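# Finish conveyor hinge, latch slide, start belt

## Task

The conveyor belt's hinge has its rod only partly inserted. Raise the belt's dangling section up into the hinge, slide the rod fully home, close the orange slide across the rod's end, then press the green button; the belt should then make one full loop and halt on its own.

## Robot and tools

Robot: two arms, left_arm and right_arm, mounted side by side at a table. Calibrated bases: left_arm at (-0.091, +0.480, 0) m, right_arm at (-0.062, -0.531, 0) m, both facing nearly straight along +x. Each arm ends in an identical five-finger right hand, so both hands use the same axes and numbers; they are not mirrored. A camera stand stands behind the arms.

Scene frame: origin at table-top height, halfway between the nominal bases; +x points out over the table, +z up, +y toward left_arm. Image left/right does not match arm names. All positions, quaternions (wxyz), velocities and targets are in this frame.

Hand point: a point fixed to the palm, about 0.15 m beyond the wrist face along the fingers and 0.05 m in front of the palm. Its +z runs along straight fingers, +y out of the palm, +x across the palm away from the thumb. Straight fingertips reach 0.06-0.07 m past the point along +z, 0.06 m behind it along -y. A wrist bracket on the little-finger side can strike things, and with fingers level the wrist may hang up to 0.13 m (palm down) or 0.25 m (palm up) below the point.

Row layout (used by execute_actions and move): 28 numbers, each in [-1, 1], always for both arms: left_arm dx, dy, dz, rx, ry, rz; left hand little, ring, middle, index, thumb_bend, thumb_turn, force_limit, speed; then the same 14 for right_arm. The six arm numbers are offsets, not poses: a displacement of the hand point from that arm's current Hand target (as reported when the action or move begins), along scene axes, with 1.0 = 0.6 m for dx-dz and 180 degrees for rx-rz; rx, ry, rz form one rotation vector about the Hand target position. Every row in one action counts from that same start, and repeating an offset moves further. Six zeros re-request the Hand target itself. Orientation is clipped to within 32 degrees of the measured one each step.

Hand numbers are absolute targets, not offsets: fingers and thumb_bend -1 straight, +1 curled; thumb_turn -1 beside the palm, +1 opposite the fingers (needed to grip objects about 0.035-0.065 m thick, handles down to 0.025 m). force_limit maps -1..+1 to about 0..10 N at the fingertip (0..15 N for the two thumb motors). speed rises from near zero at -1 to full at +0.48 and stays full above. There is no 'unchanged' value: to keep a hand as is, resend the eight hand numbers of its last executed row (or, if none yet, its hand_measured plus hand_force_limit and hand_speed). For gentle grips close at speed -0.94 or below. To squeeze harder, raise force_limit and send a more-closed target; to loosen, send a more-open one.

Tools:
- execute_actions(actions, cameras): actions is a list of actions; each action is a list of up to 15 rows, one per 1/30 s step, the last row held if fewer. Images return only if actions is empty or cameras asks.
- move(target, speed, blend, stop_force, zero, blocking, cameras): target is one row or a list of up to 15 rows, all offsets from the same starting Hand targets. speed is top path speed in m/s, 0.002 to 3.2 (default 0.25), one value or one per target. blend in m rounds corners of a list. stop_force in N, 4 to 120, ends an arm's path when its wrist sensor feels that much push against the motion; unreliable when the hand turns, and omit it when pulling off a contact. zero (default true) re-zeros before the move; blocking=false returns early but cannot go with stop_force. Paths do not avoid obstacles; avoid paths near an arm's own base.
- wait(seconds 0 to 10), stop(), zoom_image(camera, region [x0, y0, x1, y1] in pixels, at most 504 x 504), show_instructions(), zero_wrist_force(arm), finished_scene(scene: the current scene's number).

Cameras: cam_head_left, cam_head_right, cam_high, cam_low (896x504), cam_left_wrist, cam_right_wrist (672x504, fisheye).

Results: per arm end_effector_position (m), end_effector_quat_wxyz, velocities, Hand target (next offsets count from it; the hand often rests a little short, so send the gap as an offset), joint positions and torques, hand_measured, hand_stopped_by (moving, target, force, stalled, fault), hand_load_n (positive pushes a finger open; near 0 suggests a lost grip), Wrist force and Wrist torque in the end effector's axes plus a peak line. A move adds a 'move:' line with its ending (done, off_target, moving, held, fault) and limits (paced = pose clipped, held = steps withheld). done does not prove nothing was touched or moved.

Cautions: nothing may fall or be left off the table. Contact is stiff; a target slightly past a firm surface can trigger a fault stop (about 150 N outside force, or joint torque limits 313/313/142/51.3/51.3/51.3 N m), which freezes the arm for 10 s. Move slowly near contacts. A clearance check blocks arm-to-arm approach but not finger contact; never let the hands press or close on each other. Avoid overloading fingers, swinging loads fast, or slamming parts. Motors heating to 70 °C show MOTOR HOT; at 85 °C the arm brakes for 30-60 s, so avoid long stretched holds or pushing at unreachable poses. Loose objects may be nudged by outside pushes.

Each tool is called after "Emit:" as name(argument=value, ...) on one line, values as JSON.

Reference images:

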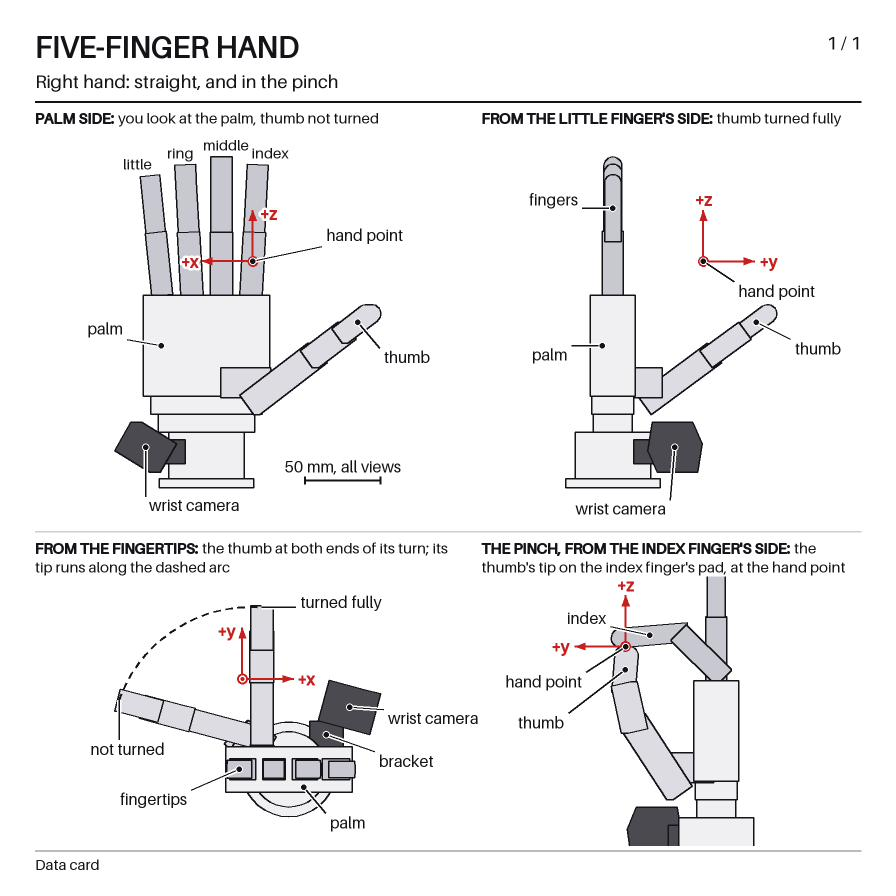

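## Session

Emit:
execute_actions(actions=[])

Scene clock: 0.00 s.
left_arm: end_effector_position=(-0.3248, +1.4014, +0.2471) hand_measured=(-1.000, -1.000, -1.000, -1.000, -1.000, -1.000) hand_load_n=(+0.0, +0.0, +0.0, +0.0, +0.0, +0.0) hand_stopped_by=(target, target, target, target, target, target) hand_force_limit=0.00 hand_speed=-0.80 end_effector_quat_wxyz=(+0.518, +0.741, -0.341, -0.258) | right_arm: end_effector_position=(+0.6875, -0.1500, +0.2675) hand_measured=(-1.000, -1.000, -1.000, -1.000, -1.000, -1.000) hand_load_n=(+0.0, +0.0, +0.0, +0.0, +0.0, +0.0) hand_stopped_by=(target, target, target, target, target, target) hand_force_limit=0.00 hand_speed=-0.80 end_effector_quat_wxyz=(+0.562, +0.464, -0.582, -0.361)
Joint positions: left_arm=[1.406 -0.34 0.727 2.314 0.888 -2.883] | right_arm=[0.149 -0.35 0.824 2.56 1.496 -2.805]
Joint velocities: within noise
Joint torques (N m): no reading
Motor temperatures (°C): left_arm=[37 35 41 36 40 42] | right_arm=[33 37 32 34 47 39]
Wrist force (N): no reading
Wrist torque (N m): no reading
Wrist force, peak (N): no reading
Hand target: left_arm -0.3248, +1.4014, +0.2471; +0.518, +0.741, -0.341, -0.258 | right_arm +0.6875, -0.1500, +0.2675; +0.562, +0.464, -0.582, -0.361

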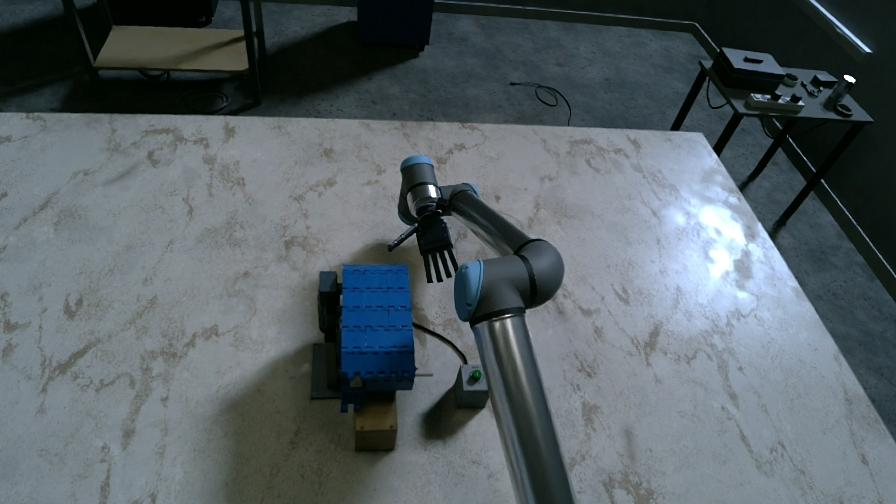

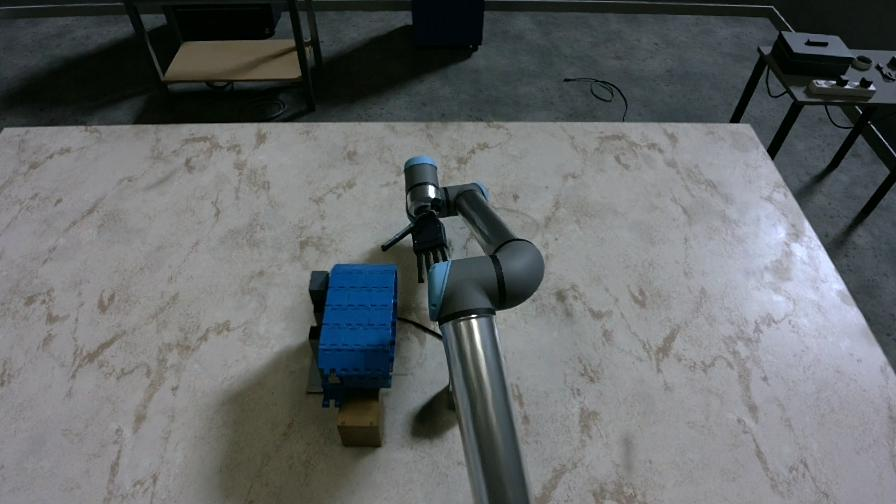

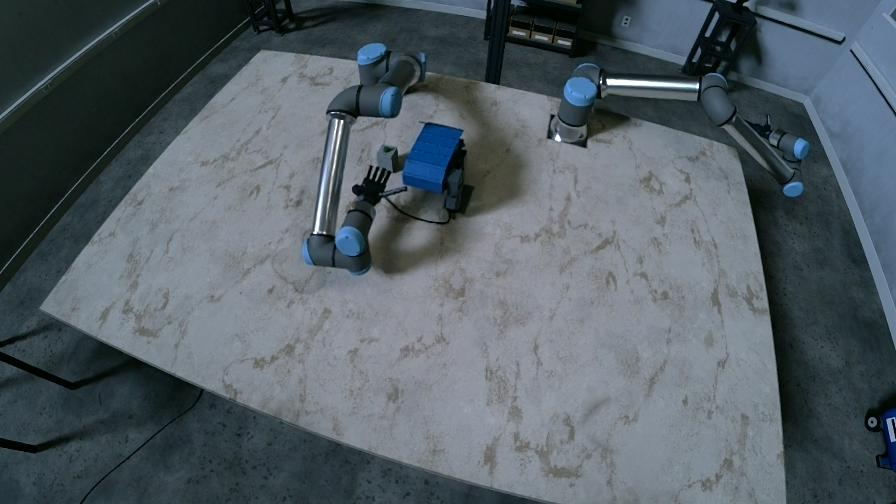

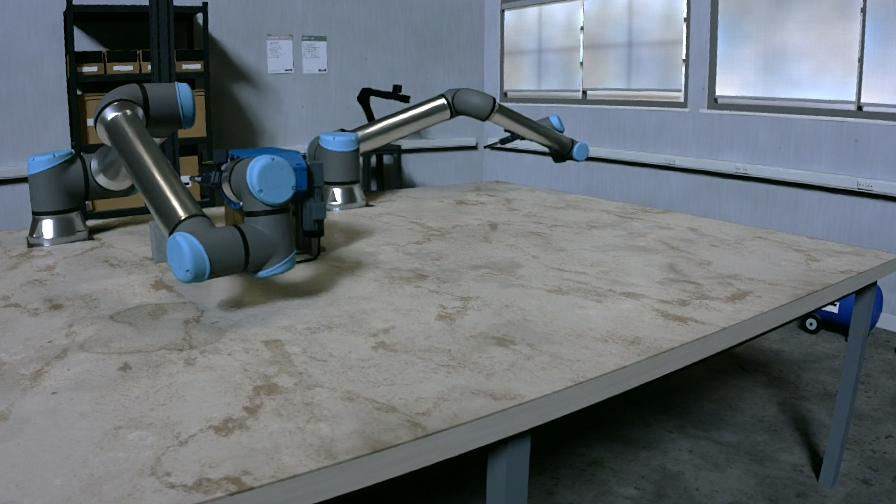

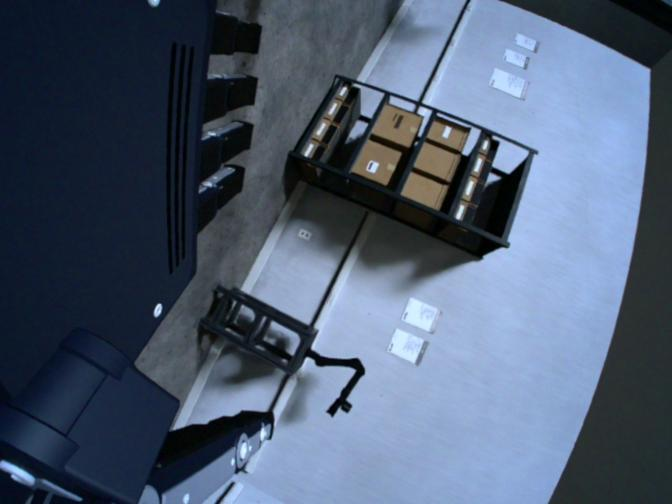

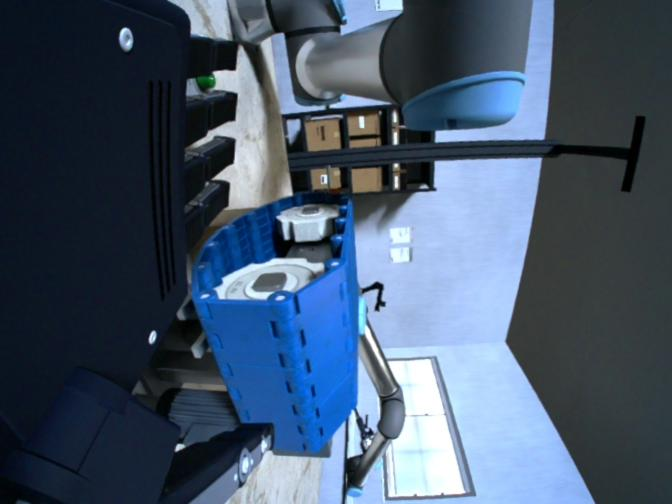

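Emit:
move(target=[[0.3,-0.3,0.15,-0.1,-0.2,0.03,-1,-1,-1,-1,-1,-1,0,-0.8, 0,0,0.4,0,0,0,-1,-1,-1,-1,-1,-1,0,-0.8],[0.65,-0.62,0.25,-0.2239,-0.4279,0.0769,-1,-1,-1,-1,-1,-1,0,-0.8, -0.446,-0.45,0.3875,0.1189,-0.2795,-0.1558,-1,-1,-1,-1,-1,-1,0,-0.8]], speed=0.5, blend=[0.08,0], cameras=["cam_head_left","cam_high","cam_right_wrist"])

Scene clock: 3.30 s.
left_arm: end_effector_position=(+0.0285, +1.0640, +0.3868) hand_measured=(-1.000, -1.000, -1.000, -1.000, -1.000, -1.000) hand_load_n=(+0.0, +0.0, +0.0, +0.0, +0.0, +0.0) hand_stopped_by=(target, target, target, target, target, target) hand_force_limit=0.00 hand_speed=-0.80 end_effector_quat_wxyz=(+0.448, +0.597, -0.554, +0.369) | right_arm: end_effector_position=(+0.4200, -0.4200, +0.5000) hand_measured=(-1.000, -1.000, -1.000, -1.000, -1.000, -1.000) hand_load_n=(+0.0, +0.0, +0.0, +0.0, +0.0, +0.0) hand_stopped_by=(target, target, target, target, target, target) hand_force_limit=0.00 hand_speed=-0.80 end_effector_quat_wxyz=(-0.073, -0.514, +0.780, +0.351)
Joint positions: left_arm=[1.125 -0.911 1.428 2.269 1.931 -1.835] | right_arm=[-0.388 -1.286 1.628 1.917 1.293 -3.196]
Joint torques (N m): left_arm=[17.68 -68.62 -41.97 -0.82 -3.25 -0.48] | right_arm=[-18.32 -66.39 -28.33 2.07 0.11 -1.29]
Wrist force (N): left_arm=[0.4 1.2 -0.3] | right_arm=[-0.4 -0.7 0.1]
Wrist torque (N m): left_arm=[0.22 -0.20 0.22] | right_arm=[-0.11 0.18 -0.14]
Wrist force, peak (N): left_arm=[6.3 -6.8 2.1] | right_arm=[-0.7 -2.6 0.7]
Hand target: left_arm +0.0285, +1.0640, +0.3867; +0.448, +0.597, -0.554, +0.369 (not the last commanded pose) | right_arm +0.4199, -0.4200, +0.5000; -0.073, -0.514, +0.780, +0.351
Off the commanded pose: left_arm 0.052 m, 8 deg | right_arm 0.000 m, 0 deg.
move: held (left_arm; a check stopped the path); limits=held
pose unreachable (left arm): on one or more control steps of this call, first in action 0 (counted from 0), this arm could not follow its commanded pose, so it was not sent that pose on those steps. It may still have moved: this result reports where it is.
cause: moving toward the commanded pose would bring two parts of the arm too close to each other (joints 4 (wrist 1) to 6 (wrist 3) lie between them).
Images, in order (width x height): cam_head_left 896x504, cam_high 896x504, cam_right_wrist 672x504.

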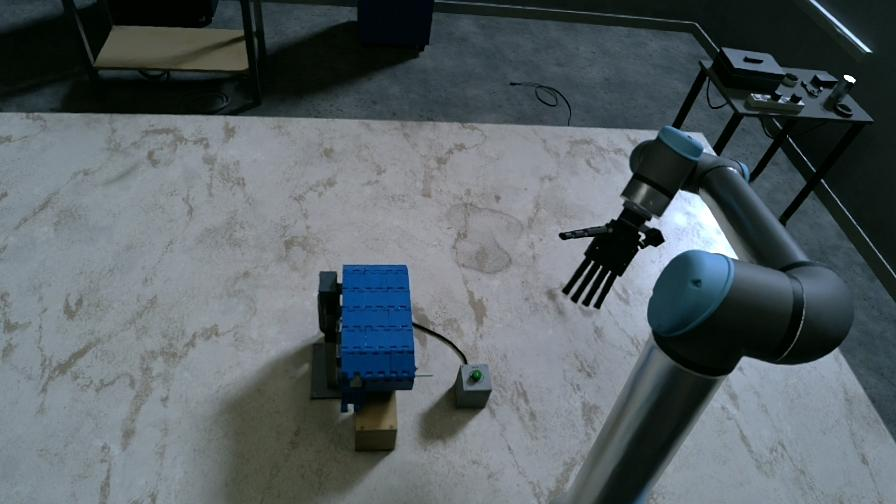

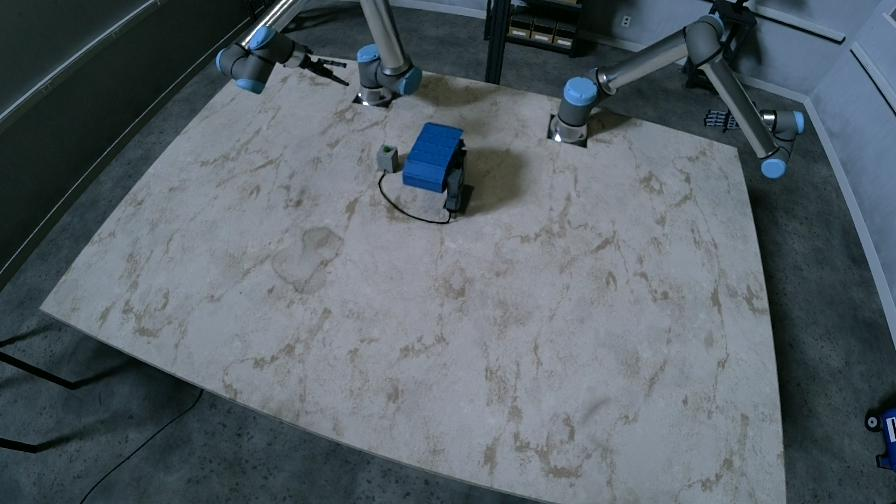

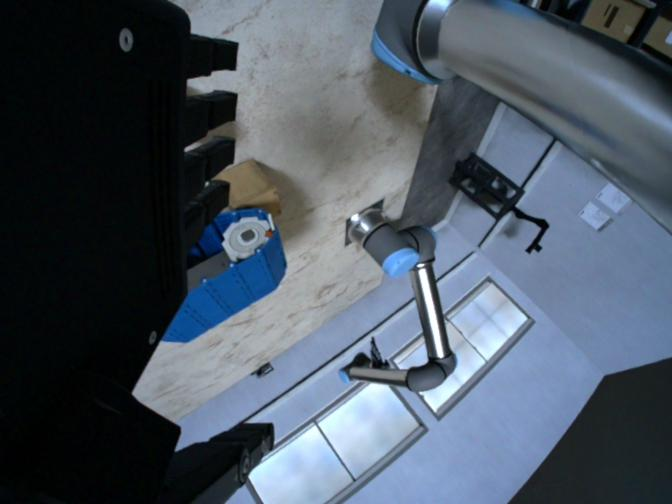

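Emit:
move(target=[0.319,-0.773,0.022,0,0,0,-1,-1,-1,-1,-1,-1,0,-0.8, -0.3167,0.4,-0.533,0.1189,-0.2795,-0.1558,-1,-1,-1,-1,-1,-1,0,-0.8], speed=0.45, cameras=["cam_right_wrist","cam_high"])

Emit:
zoom_image(camera="cam_right_wrist", region=[200, 150, 400, 350])

Scene clock: 4.50 s.
left_arm: end_effector_position=(+0.0716, +0.9589, +0.3900) hand_measured=(-1.000, -1.000, -1.000, -1.000, -1.000, -1.000) hand_load_n=(-0.5, +0.0, +0.0, +0.0, +0.0, +0.0) hand_stopped_by=(target, target, target, target, target, target) hand_force_limit=0.00 hand_speed=-0.80 end_effector_quat_wxyz=(+0.448, +0.597, -0.554, +0.369) | right_arm: end_effector_position=(+0.3459, -0.3265, +0.3752) hand_measured=(-1.000, -1.000, -1.000, -1.000, -1.000, -1.000) hand_load_n=(+0.0, +0.0, +0.0, +0.0, -0.5, +0.0) hand_stopped_by=(target, target, target, target, target, target) hand_force_limit=0.00 hand_speed=-0.80 end_effector_quat_wxyz=(+0.132, -0.493, +0.798, +0.319)
Joint positions: left_arm=[1.013 -1.039 1.638 2.17 2.036 -1.878] | right_arm=[-0.418 -1.468 2.019 1.44 0.987 -3.196]
Joint torques (N m): left_arm=[13.36 -64.42 -26.23 6.72 -3.18 2.92] | right_arm=[15.2 -47.89 -21.4 2.54 -3.36 -2.16]
Wrist force (N): left_arm=[0.1 0.4 0.1] | right_arm=[-0.9 -0.9 -0.7]
Wrist torque (N m): left_arm=[0.09 -0.18 0.18] | right_arm=[-0.09 0.31 -0.22]
Wrist force, peak (N): left_arm=[8.8 -9.7 10.8] | right_arm=[-0.8 -1.6 -2.8]
Hand target: left_arm +0.0716, +0.9588, +0.3900; +0.448, +0.597, -0.554, +0.369 (not the last commanded pose) | right_arm +0.3457, -0.3263, +0.3751; +0.132, -0.493, +0.798, +0.319 (not the last commanded pose)
Off the commanded pose: left_arm 0.388 m, 0 deg | right_arm 0.270 m, 37 deg.
move: held (left_arm; a check stopped the path), off_target (right_arm; braked when a check withheld steps of left_arm); limits=held
pose unreachable (left arm): on one or more control steps of this call, first in action 0 (counted from 0), this arm could not follow its commanded pose, so it was not sent that pose on those steps. It may still have moved: this result reports where it is.
cause: moving toward the commanded pose would bring two parts of the arm too close to each other (joints 4 (wrist 1) to 6 (wrist 3) lie between them).
Images, in order (width x height): cam_high 896x504, cam_right_wrist 672x504.

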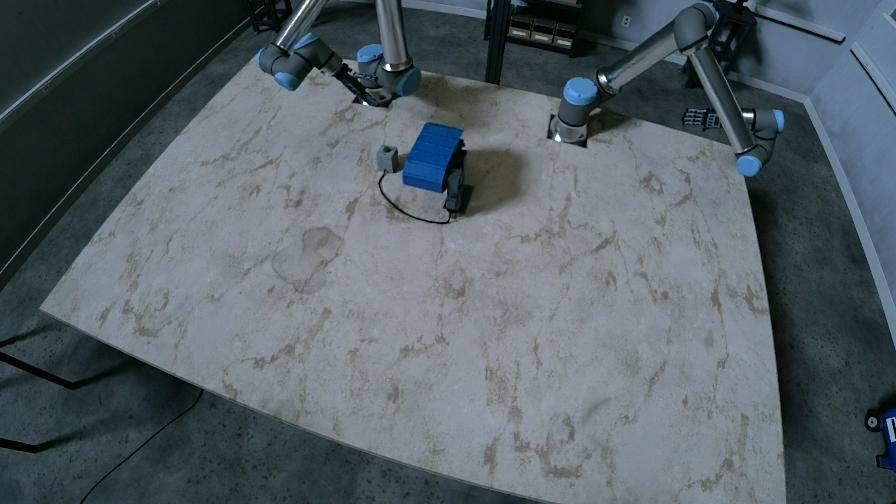

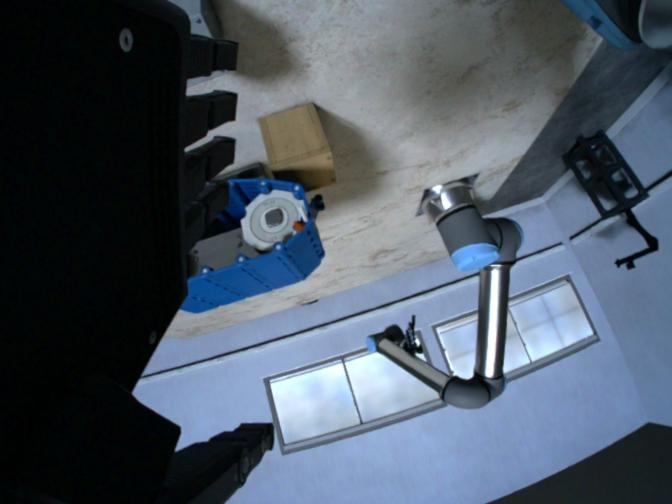

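Scaled by 2.520 from the camera's 672x504 image, which has a finer 960x720 frame.

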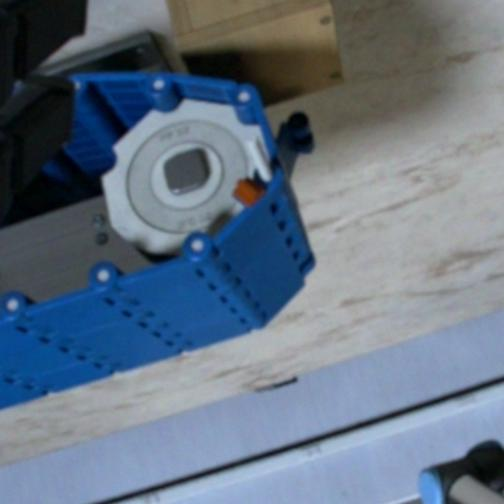

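Emit:
move(target=[0.467,-0.183,0,0,0,0.333,-1,-1,-1,-1,-1,-1,0,-0.8, -0.193,0.244,-0.325,0.0721,-0.1706,-0.0946,-1,-1,-1,-1,-1,-1,0,-0.8], speed=0.4, cameras=["cam_right_wrist"])

Emit:
zoom_image(camera="cam_right_wrist", region=[200, 150, 400, 350])

Scene clock: 5.40 s.
left_arm: end_effector_position=(+0.0718, +0.9588, +0.3900) hand_measured=(-1.000, -1.000, -1.000, -1.000, -1.000, -1.000) hand_load_n=(+0.0, +0.0, +0.0, +0.0, +0.0, +0.0) hand_stopped_by=(target, target, target, target, target, target) hand_force_limit=0.00 hand_speed=-0.80 end_effector_quat_wxyz=(+0.448, +0.597, -0.554, +0.369) | right_arm: end_effector_position=(+0.3404, -0.3196, +0.3663) hand_measured=(-1.000, -1.000, -1.000, -1.000, -1.000, -1.000) hand_load_n=(+0.0, +0.0, +0.0, +0.0, +0.0, +0.0) hand_stopped_by=(target, target, target, target, target, target) hand_force_limit=0.00 hand_speed=-0.80 end_effector_quat_wxyz=(+0.146, -0.491, +0.798, +0.316)
Joint positions: left_arm=[1.013 -1.039 1.638 2.17 2.037 -1.878] | right_arm=[-0.42 -1.48 2.048 1.402 0.965 -3.193]
Joint torques (N m): left_arm=[6.67 -69.69 -26.99 5.57 -2.92 1.78] | right_arm=[-11.9 -34.64 -32.3 2.4 -1.37 -1.31]
Wrist force (N): left_arm=[0.3 0.1 0.1] | right_arm=[-0.6 -0.9 -0.4]
Wrist torque (N m): left_arm=[0.06 -0.23 0.22] | right_arm=[-0.12 0.26 -0.22]
Wrist force, peak (N): left_arm=[0.3 1.2 0.4] | right_arm=[-1.5 -1.6 -1.7]
Hand target: left_arm +0.0718, +0.9588, +0.3900; +0.448, +0.597, -0.554, +0.369 (not the last commanded pose) | right_arm +0.3404, -0.3196, +0.3662; +0.146, -0.491, +0.798, +0.316 (not the last commanded pose)
Off the commanded pose: left_arm 0.301 m, 60 deg | right_arm 0.258 m, 36 deg.
move: held (left_arm; a check stopped the path), off_target (right_arm; braked when a check withheld steps of left_arm); limits=held
pose unreachable (left arm): on one or more control steps of this call, first in action 0 (counted from 0), this arm could not follow its commanded pose, so it was not sent that pose on those steps. It may still have moved: this result reports where it is.
cause: moving toward the commanded pose would bring two parts of the arm too close to each other (joints 4 (wrist 1) to 6 (wrist 3) lie between them).
Images, in order (width x height): cam_right_wrist 672x504.

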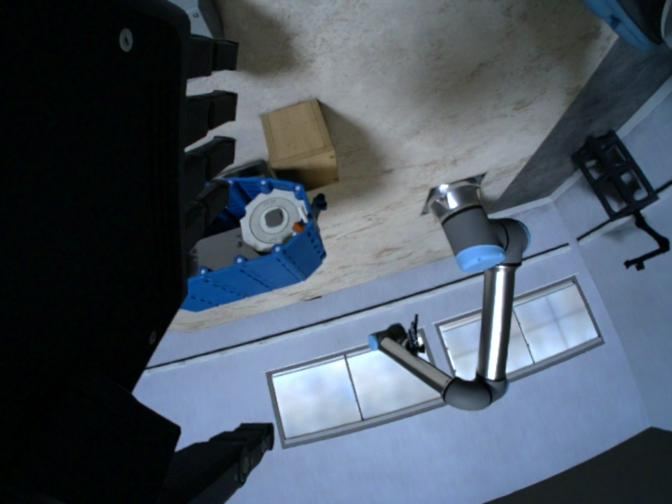

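Scaled by 2.520 from the camera's 672x504 image, which has a finer 960x720 frame.

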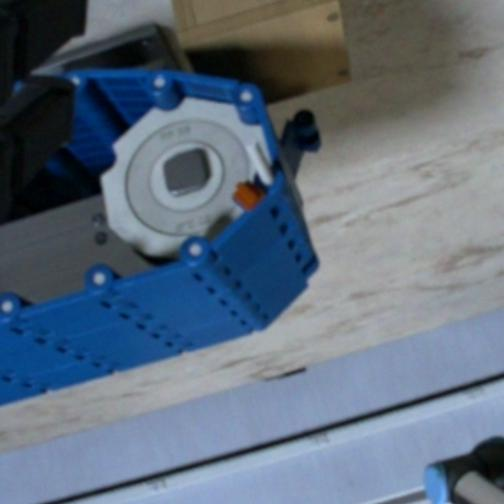

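Emit:
move(target=[0.05,-0.05,0.1,0.28,0,0,-1,-1,-1,-1,-1,-1,0,-0.8, 0,0,0,0,0,0,-1,-1,-1,-1,-1,-1,0,-0.8], speed=0.4)

Emit:
move(target=[0,0,0,0,0,0,-1,-1,-1,-1,-1,-1,0,-0.8, -0.184,0.233,-0.31,0.0694,-0.1642,-0.091,-1,-1,-1,-1,-1,-1,0,-0.8], speed=0.4, cameras=["cam_right_wrist","cam_head_left"])

Emit:
zoom_image(camera="cam_right_wrist", region=[240, 150, 440, 350])

Scene clock: 7.37 s.
left_arm: end_effector_position=(+0.1018, +0.9287, +0.4500) hand_measured=(-1.000, -1.000, -1.000, -1.000, -1.000, -1.000) hand_load_n=(+0.0, +0.0, +0.0, +0.0, +0.0, +0.0) hand_stopped_by=(target, target, target, target, target, target) hand_force_limit=0.00 hand_speed=-0.80 end_effector_quat_wxyz=(+0.152, +0.731, -0.658, +0.099) | right_arm: end_effector_position=(+0.3404, -0.3196, +0.3662) hand_measured=(-1.000, -1.000, -1.000, -1.000, -1.000, -1.000) hand_load_n=(+0.0, +0.0, +0.0, +0.0, +0.0, +0.0) hand_stopped_by=(target, target, target, target, target, target) hand_force_limit=0.00 hand_speed=-0.80 end_effector_quat_wxyz=(+0.146, -0.491, +0.798, +0.316)
Joint positions: left_arm=[0.784 -1.384 1.584 1.671 1.781 -2.425] | right_arm=[-0.42 -1.48 2.048 1.402 0.965 -3.193]
Joint torques (N m): left_arm=[-6.87 -57.18 -45.87 4.09 0.76 -2.04] | right_arm=[-17.98 -24.85 -21.9 2.57 -2.46 -1.16]
Wrist force (N): left_arm=[0.6 0.0 0.3] | right_arm=[-1.3 -1.1 -0.3]
Wrist torque (N m): left_arm=[-0.01 -0.17 -0.10] | right_arm=[-0.16 0.37 -0.28]
Wrist force, peak (N): left_arm=[1.6 0.4 -0.1] | right_arm=[-1.4 -1.3 -0.9]
Hand target: left_arm +0.1018, +0.9288, +0.4500; +0.152, +0.731, -0.658, +0.099 | right_arm +0.3404, -0.3196, +0.3662; +0.146, -0.491, +0.798, +0.316
Off the commanded pose: left_arm 0.000 m, 0 deg | right_arm 0.000 m, 0 deg.
move: done

Scene clock: 8.87 s.
left_arm: end_effector_position=(+0.1018, +0.9288, +0.4500) hand_measured=(-1.000, -1.000, -1.000, -1.000, -1.000, -1.000) hand_load_n=(+0.0, +0.0, +0.0, +0.0, +0.0, +0.0) hand_stopped_by=(target, target, target, target, target, target) hand_force_limit=0.00 hand_speed=-0.80 end_effector_quat_wxyz=(+0.152, +0.731, -0.658, +0.099) | right_arm: end_effector_position=(+0.2301, -0.1798, +0.1803) hand_measured=(-1.000, -1.000, -1.000, -1.000, -1.000, -1.000) hand_load_n=(+0.0, +0.0, +0.0, +0.0, +0.0, +0.0) hand_stopped_by=(target, target, target, target, target, target) hand_force_limit=0.00 hand_speed=-0.80 end_effector_quat_wxyz=(+0.439, -0.419, +0.757, +0.241)
Joint positions: left_arm=[0.784 -1.384 1.584 1.67 1.781 -2.426] | right_arm=[-0.366 -1.676 2.612 0.268 0.564 -2.717]
Joint torques (N m): left_arm=[-12.43 -58.21 -46.11 2.49 -2.84 -2.52] | right_arm=[2.65 -4.51 -10.78 1.35 -2.2 1.8]
Wrist force (N): left_arm=[0.4 0.2 0.1] | right_arm=[-1.0 -1.4 -0.3]
Wrist torque (N m): left_arm=[0.03 -0.14 -0.08] | right_arm=[-0.28 0.43 -0.15]
Wrist force, peak (N): left_arm=[0.6 0.6 0.3] | right_arm=[-2.2 -2.2 -2.9]
Hand target: left_arm +0.1018, +0.9288, +0.4500; +0.152, +0.731, -0.658, +0.099 | right_arm +0.2300, -0.1798, +0.1802; +0.439, -0.419, +0.757, +0.241
Off the commanded pose: left_arm 0.000 m, 0 deg | right_arm 0.000 m, 0 deg.
move: done
Images, in order (width x height): cam_head_left 896x504, cam_right_wrist 672x504.

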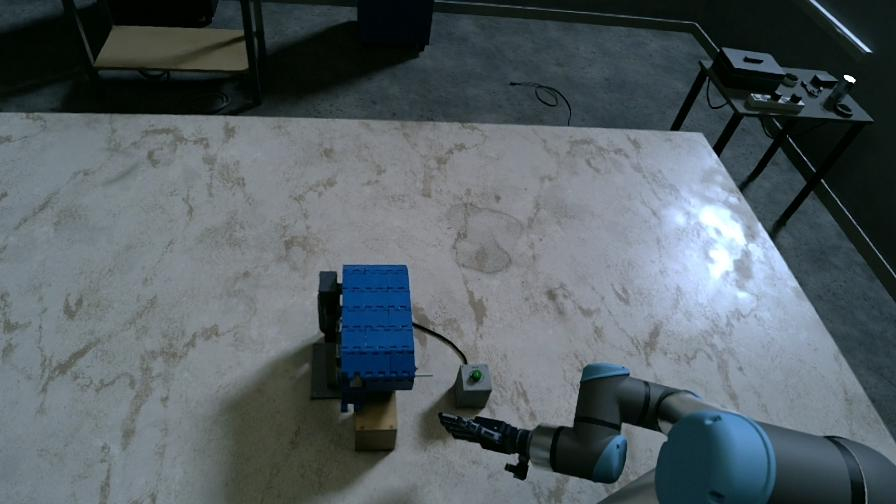

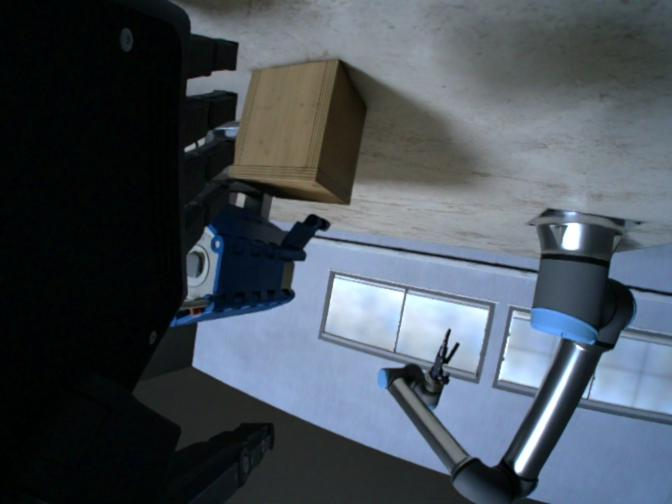

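Scaled by 2.520 from the camera's 672x504 image, which has a finer 960x720 frame.

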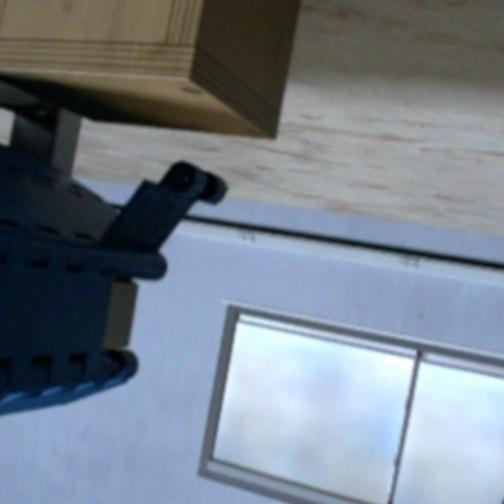

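Emit:
move(target=[0.297,-0.798,-0.05,0,0,0,1,1,1,-1,-1,-1,0,0, 0,0,0,0,0,0,-1,-1,-1,-1,-1,-1,0,-0.8], speed=0.45)

Emit:
move(target=[0.063,-0.433,-0.333,-0.3021,-0.0342,-0.0244,1,1,1,-1,-1,-1,0,0, 0,0,0,0,0,0,-1,-1,-1,-1,-1,-1,0,-0.8], speed=0.35, cameras=["cam_right_wrist","cam_head_left","cam_high"])

Emit:
zoom_image(camera="cam_right_wrist", region=[240, 180, 400, 340])

Scene clock: 11.57 s.
left_arm: end_effector_position=(+0.2800, +0.4501, +0.4200) hand_measured=(+1.000, +1.000, +1.000, -1.000, -1.000, -1.000) hand_load_n=(+0.0, +0.0, +0.0, +0.0, +0.0, +0.0) hand_stopped_by=(target, target, target, target, target, target) hand_force_limit=0.00 hand_speed=0.00 end_effector_quat_wxyz=(+0.152, +0.731, -0.658, +0.099) | right_arm: end_effector_position=(+0.2300, -0.1798, +0.1802) hand_measured=(-1.000, -1.000, -1.000, -1.000, -1.000, -1.000) hand_load_n=(+0.0, +0.0, +0.0, +0.0, +0.0, +0.0) hand_stopped_by=(target, target, target, target, target, target) hand_force_limit=0.00 hand_speed=-0.80 end_effector_quat_wxyz=(+0.439, -0.419, +0.757, +0.241)
Joint positions: left_arm=[-0.31 -1.612 1.808 1.318 1.93 -3.562] | right_arm=[-0.366 -1.676 2.612 0.268 0.564 -2.717]
Joint torques (N m): left_arm=[-16.54 -24.46 -37.48 5.26 5.02 -2.32] | right_arm=[-18.94 -3.5 -12.01 4.6 -3.76 -1.4]
Wrist force (N): left_arm=[0.2 0.3 0.1] | right_arm=[-0.6 -1.1 -0.3]
Wrist torque (N m): left_arm=[0.06 -0.10 -0.08] | right_arm=[-0.23 0.38 -0.14]
Wrist force, peak (N): left_arm=[3.4 -0.3 1.4] | right_arm=[-1.2 -1.3 -0.5]
Hand target: left_arm +0.2800, +0.4500, +0.4200; +0.152, +0.731, -0.658, +0.099 | right_arm +0.2300, -0.1798, +0.1802; +0.439, -0.419, +0.757, +0.241
Off the commanded pose: left_arm 0.000 m, 0 deg | right_arm 0.000 m, 0 deg.
move: done

Scene clock: 13.53 s.
left_arm: end_effector_position=(+0.3178, +0.1902, +0.2202) hand_measured=(+1.000, +1.000, +1.000, -1.000, -1.000, -1.000) hand_load_n=(+0.0, +0.0, +0.5, +0.0, +0.0, -0.5) hand_stopped_by=(target, target, target, target, target, target) hand_force_limit=0.00 hand_speed=0.00 end_effector_quat_wxyz=(+0.438, +0.550, -0.574, +0.420) end_effector_velocity=(+0.000, -0.001, +0.000) end_effector_angular_velocity=(-0.002, -0.001, +0.000) | right_arm: end_effector_position=(+0.2300, -0.1798, +0.1802) hand_measured=(-1.000, -1.000, -1.000, -1.000, -1.000, -1.000) hand_load_n=(+0.0, +0.0, +0.0, +0.0, +0.0, -0.5) hand_stopped_by=(target, target, target, target, target, target) hand_force_limit=0.00 hand_speed=-0.80 end_effector_quat_wxyz=(+0.439, -0.419, +0.757, +0.241)
Joint positions: left_arm=[-0.463 -1.442 2.143 -0.107 2.651 -4.175] | right_arm=[-0.366 -1.676 2.612 0.268 0.564 -2.717]
Joint velocities: left_arm=[0 0 0 -0.005 0 -0.004] | right_arm=[within noise]
Joint torques (N m): left_arm=[8.65 -31.89 -31.85 -2.53 5.31 -2.53] | right_arm=[-17.05 -5.81 -12.02 4.89 -3.71 -1.46]
Wrist force (N): left_arm=[0.7 1.1 0.0] | right_arm=[-0.6 -0.9 -0.5]
Wrist torque (N m): left_arm=[0.22 -0.26 0.04] | right_arm=[-0.20 0.38 -0.13]
Wrist force, peak (N): left_arm=[-0.3 0.4 2.4] | right_arm=[-1.2 -1.2 -0.5]
Hand target: left_arm +0.3178, +0.1902, +0.2202; +0.438, +0.550, -0.574, +0.420 | right_arm +0.2300, -0.1798, +0.1802; +0.439, -0.419, +0.757, +0.241
Off the commanded pose: left_arm 0.000 m, 0 deg | right_arm 0.000 m, 0 deg.
move: done
Images, in order (width x height): cam_head_left 896x504, cam_high 896x504, cam_right_wrist 672x504.

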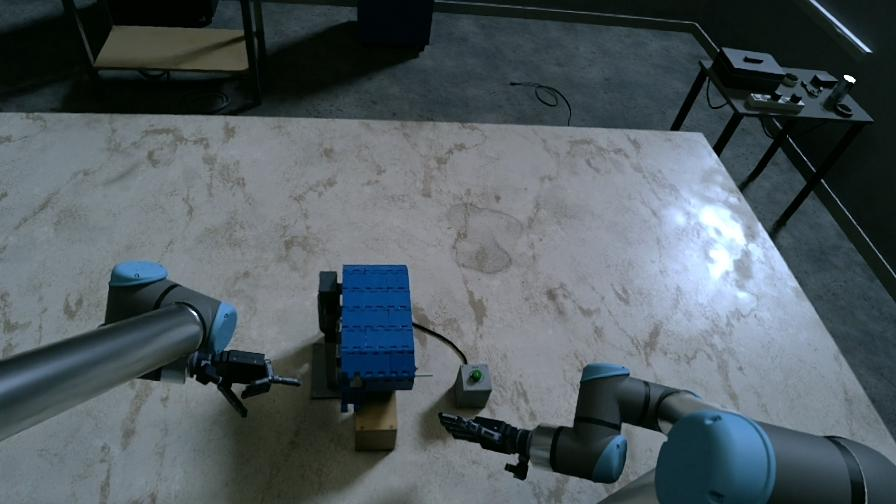

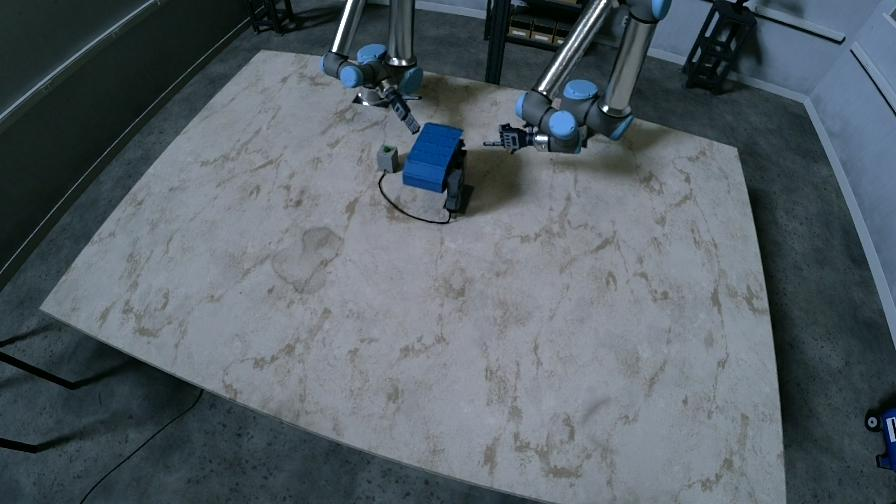

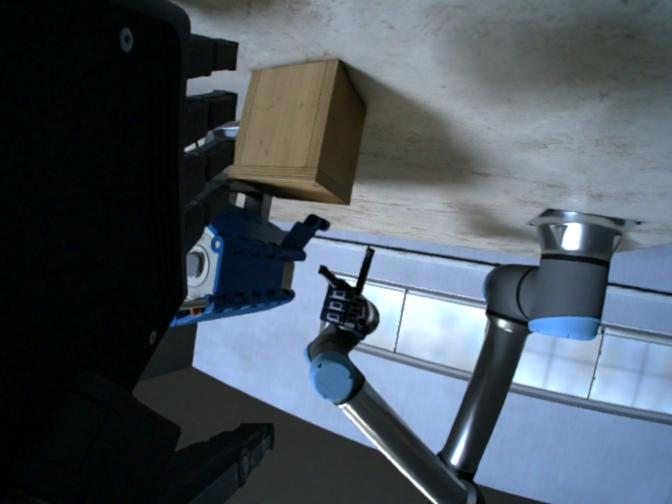

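Scaled by 3.150 from the camera's 672x504 image, which has a finer 960x720 frame.

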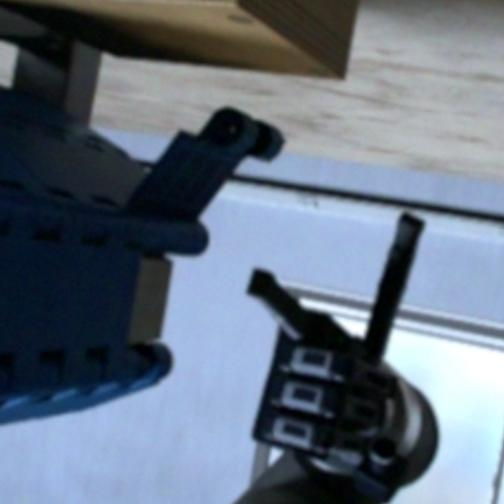

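Emit:
move(target=[[0.0103,-0.1028,-0.0912,0,0,0,1,1,1,-1,-1,-1,0,0, 0,0,0,0,0,0,-1,-1,-1,-1,-1,-1,0,-0.8],[0.0075,-0.1945,-0.0912,0,0,0,1,1,1,-1,-1,-1,0,0, 0,0,0,0,0,0,-1,-1,-1,-1,-1,-1,0,-0.8]], speed=[0.15,0.06], stop_force=8, cameras=["cam_right_wrist"])

Emit:
zoom_image(camera="cam_right_wrist", region=[240, 180, 400, 340])

Scene clock: 16.50 s.
left_arm: end_effector_position=(+0.3223, +0.0735, +0.1655) hand_measured=(+1.000, +1.000, +1.000, -1.000, -1.000, -1.000) hand_load_n=(+0.0, +0.0, +0.0, -0.5, +0.0, +0.0) hand_stopped_by=(target, target, target, target, target, target) hand_force_limit=0.00 hand_speed=0.00 end_effector_quat_wxyz=(+0.438, +0.550, -0.574, +0.420) | right_arm: end_effector_position=(+0.2300, -0.1798, +0.1802) hand_measured=(-1.000, -1.000, -1.000, -1.000, -1.000, -1.000) hand_load_n=(+0.0, +0.0, +0.0, +0.0, +0.0, +0.0) hand_stopped_by=(target, target, target, target, target, target) hand_force_limit=0.00 hand_speed=-0.80 end_effector_quat_wxyz=(+0.439, -0.419, +0.757, +0.241)
Joint positions: left_arm=[-0.671 -1.362 2.152 -0.353 2.469 -4.362] | right_arm=[-0.366 -1.676 2.612 0.268 0.564 -2.717]
Joint torques (N m): left_arm=[17.49 -50.67 -24.31 3.62 4.87 2.93] | right_arm=[-18.84 -8.56 -14.82 4.76 -3.5 -1.16]
Wrist force (N): left_arm=[-0.4 1.4 0.6] | right_arm=[-1.1 -1.0 -0.2]
Wrist torque (N m): left_arm=[0.11 -0.36 0.06] | right_arm=[-0.23 0.45 -0.16]
Wrist force, peak (N): left_arm=[-1.5 2.1 -0.7] | right_arm=[-1.2 -1.4 -0.5]
Hand target: left_arm +0.3223, +0.0735, +0.1655; +0.438, +0.550, -0.574, +0.420 | right_arm +0.2300, -0.1798, +0.1802; +0.439, -0.419, +0.757, +0.241
Off the commanded pose: left_arm 0.000 m, 0 deg | right_arm 0.000 m, 0 deg.
move: done
Images, in order (width x height): cam_right_wrist 672x504.

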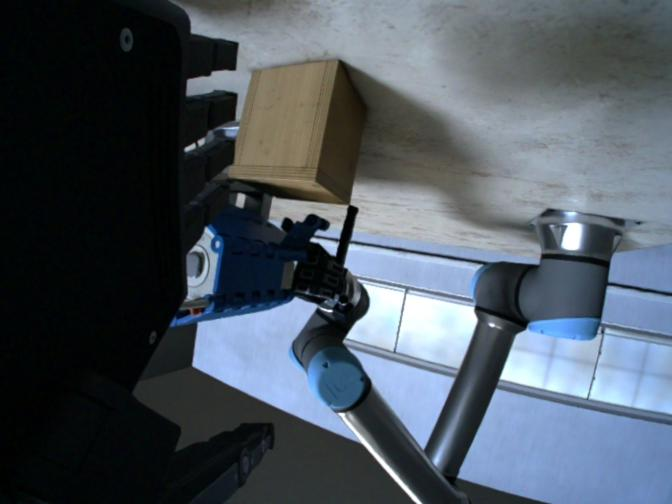

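Scaled by 3.150 from the camera's 672x504 image, which has a finer 960x720 frame.

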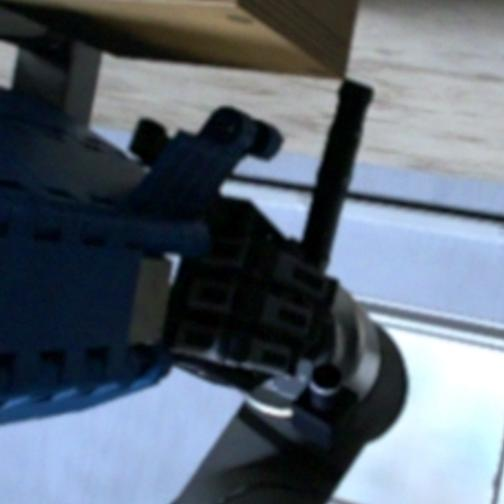

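Emit:
move(target=[[-0.0295,0,0.0033,0,0,0,1,1,1,-1,-1,-1,0,0, 0,0,0,0,0,0,-1,-1,-1,-1,-1,-1,0,-0.8],[-0.0578,0,0.015,0,0,0,1,1,1,-1,-1,-1,0,0, 0,0,0,0,0,0,-1,-1,-1,-1,-1,-1,0,-0.8],[-0.0762,0,0.04,0,0,0,1,1,1,-1,-1,-1,0,0, 0,0,0,0,0,0,-1,-1,-1,-1,-1,-1,0,-0.8],[-0.0795,0,0.07,0,0,0,1,1,1,-1,-1,-1,0,0, 0,0,0,0,0,0,-1,-1,-1,-1,-1,-1,0,-0.8],[-0.0678,0,0.0983,0,0,0,1,1,1,-1,-1,-1,0,0, 0,0,0,0,0,0,-1,-1,-1,-1,-1,-1,0,-0.8],[-0.0512,0,0.1083,0,0,0,1,1,1,-1,-1,-1,0,0, 0,0,0,0,0,0,-1,-1,-1,-1,-1,-1,0,-0.8]], speed=0.045, blend=[0.005,0.005,0.005,0.005,0.005,0], stop_force=12, cameras=["cam_right_wrist"])

Emit:
zoom_image(camera="cam_right_wrist", region=[240, 180, 400, 340])

Scene clock: 20.00 s.
left_arm: end_effector_position=(+0.2916, +0.0735, +0.2305) hand_measured=(+1.000, +1.000, +1.000, -1.000, -1.000, -1.000) hand_load_n=(+0.0, +0.0, +0.0, +0.0, +0.0, +0.0) hand_stopped_by=(target, target, target, target, target, target) hand_force_limit=0.00 hand_speed=0.00 end_effector_quat_wxyz=(+0.438, +0.550, -0.574, +0.420) | right_arm: end_effector_position=(+0.2300, -0.1798, +0.1802) hand_measured=(-1.000, -1.000, -1.000, -1.000, -1.000, -1.000) hand_load_n=(+0.0, +0.0, +0.0, +0.0, +0.0, +0.0) hand_stopped_by=(target, target, target, target, target, target) hand_force_limit=0.00 hand_speed=-0.80 end_effector_quat_wxyz=(+0.439, -0.419, +0.757, +0.241)
Joint positions: left_arm=[-0.714 -1.497 2.159 -0.247 2.431 -4.389] | right_arm=[-0.366 -1.676 2.612 0.268 0.564 -2.717]
Joint torques (N m): left_arm=[-15.22 -44.38 -27.25 -3.3 -3.05 -2.47] | right_arm=[-17.49 -14.23 -16.37 4.97 -3.84 -0.97]
Wrist force (N): left_arm=[0.6 0.6 0.0] | right_arm=[-0.5 -0.4 -0.3]
Wrist torque (N m): left_arm=[0.16 -0.26 0.03] | right_arm=[-0.13 0.36 -0.11]
Wrist force, peak (N): left_arm=[-0.5 1.7 0.3] | right_arm=[-1.3 -1.2 -0.7]
Hand target: left_arm +0.2916, +0.0735, +0.2305; +0.438, +0.550, -0.574, +0.420 | right_arm +0.2300, -0.1798, +0.1802; +0.439, -0.419, +0.757, +0.241
Off the commanded pose: left_arm 0.000 m, 0 deg | right_arm 0.000 m, 0 deg.
move: done
Images, in order (width x height): cam_right_wrist 672x504.

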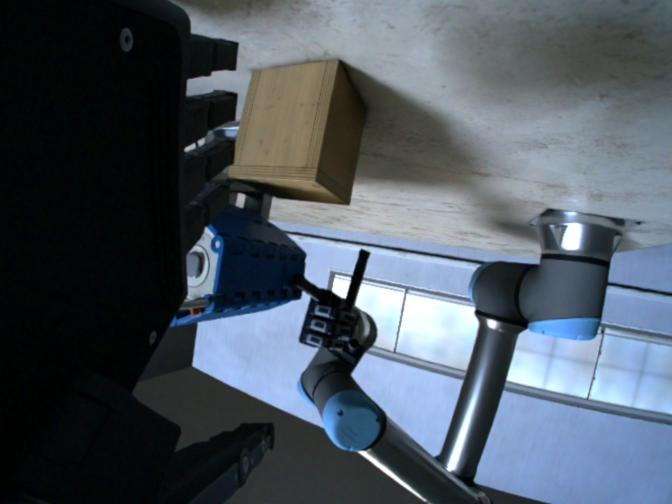

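Scaled by 3.150 from the camera's 672x504 image, which has a finer 960x720 frame.

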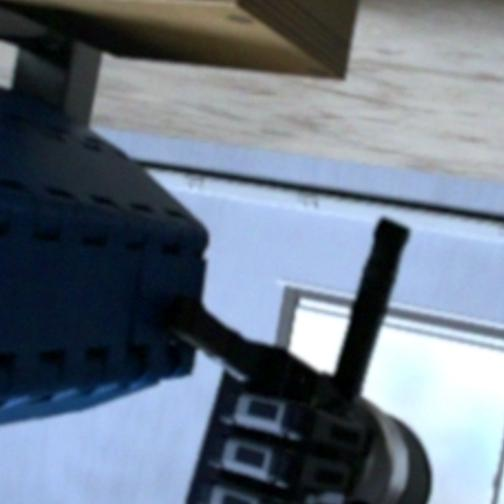

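Emit:
move(target=[0.02,0,0,0,0,0,1,1,1,-1,-1,-1,0,0, 0,0,0,0,0,0,-1,-1,-1,-1,-1,-1,0,-0.8], speed=0.01, stop_force=6, cameras=["cam_right_wrist"])

Emit:
zoom_image(camera="cam_right_wrist", region=[240, 220, 360, 340])

Scene clock: 21.50 s.
left_arm: end_effector_position=(+0.2946, +0.0735, +0.2305) hand_measured=(+1.000, +1.000, +1.000, -1.000, -1.000, -1.000) hand_load_n=(+0.0, +0.0, +0.0, -4.0, +0.0, +0.0) hand_stopped_by=(target, target, target, target, target, target) hand_force_limit=0.00 hand_speed=0.00 end_effector_quat_wxyz=(+0.438, +0.550, -0.574, +0.420) | right_arm: end_effector_position=(+0.2300, -0.1798, +0.1802) hand_measured=(-1.000, -1.000, -1.000, -1.000, -1.000, -1.000) hand_load_n=(+0.0, +0.0, +0.0, +0.0, +0.0, +0.0) hand_stopped_by=(target, target, target, target, target, target) hand_force_limit=0.00 hand_speed=-0.80 end_effector_quat_wxyz=(+0.439, -0.419, +0.757, +0.241)
Joint positions: left_arm=[-0.709 -1.492 2.154 -0.244 2.435 -4.386] | right_arm=[-0.366 -1.676 2.612 0.268 0.564 -2.717]
Joint torques (N m): left_arm=[-14.66 -43.67 -28.36 -4.23 -4.73 -2.42] | right_arm=[-17.37 -13.5 -17.83 4.77 -3.56 -0.7]
Wrist force (N): left_arm=[3.4 6.4 0.6] | right_arm=[-0.6 -0.7 -0.2]
Wrist torque (N m): left_arm=[-0.01 -0.23 0.21] | right_arm=[-0.19 0.37 -0.12]
Wrist force, peak (N): left_arm=[3.4 11.9 -2.0] | right_arm=[-0.9 -1.8 -0.5]
Hand target: left_arm +0.2946, +0.0735, +0.2305; +0.438, +0.550, -0.574, +0.420 (not the last commanded pose) | right_arm +0.2300, -0.1798, +0.1802; +0.439, -0.419, +0.757, +0.241
Off the commanded pose: left_arm 0.009 m, 0 deg | right_arm 0.000 m, 0 deg.
move: contact (left_arm)
Images, in order (width x height): cam_right_wrist 672x504.

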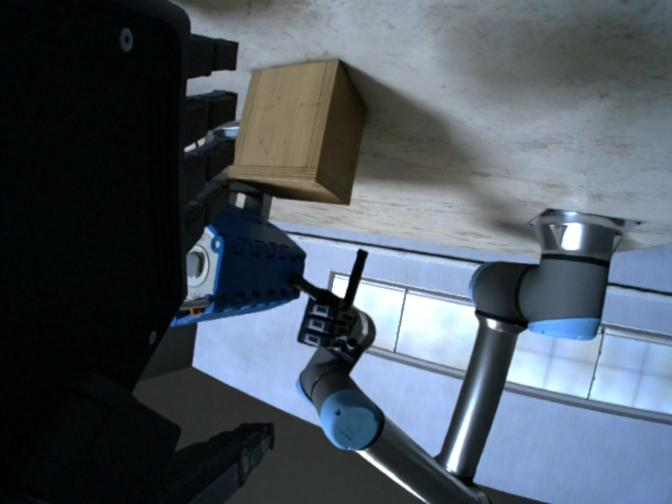

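Scaled by 4.200 from the camera's 672x504 image, which has a finer 960x720 frame.

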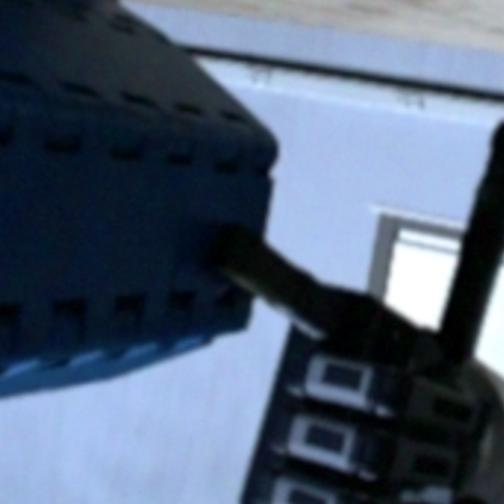

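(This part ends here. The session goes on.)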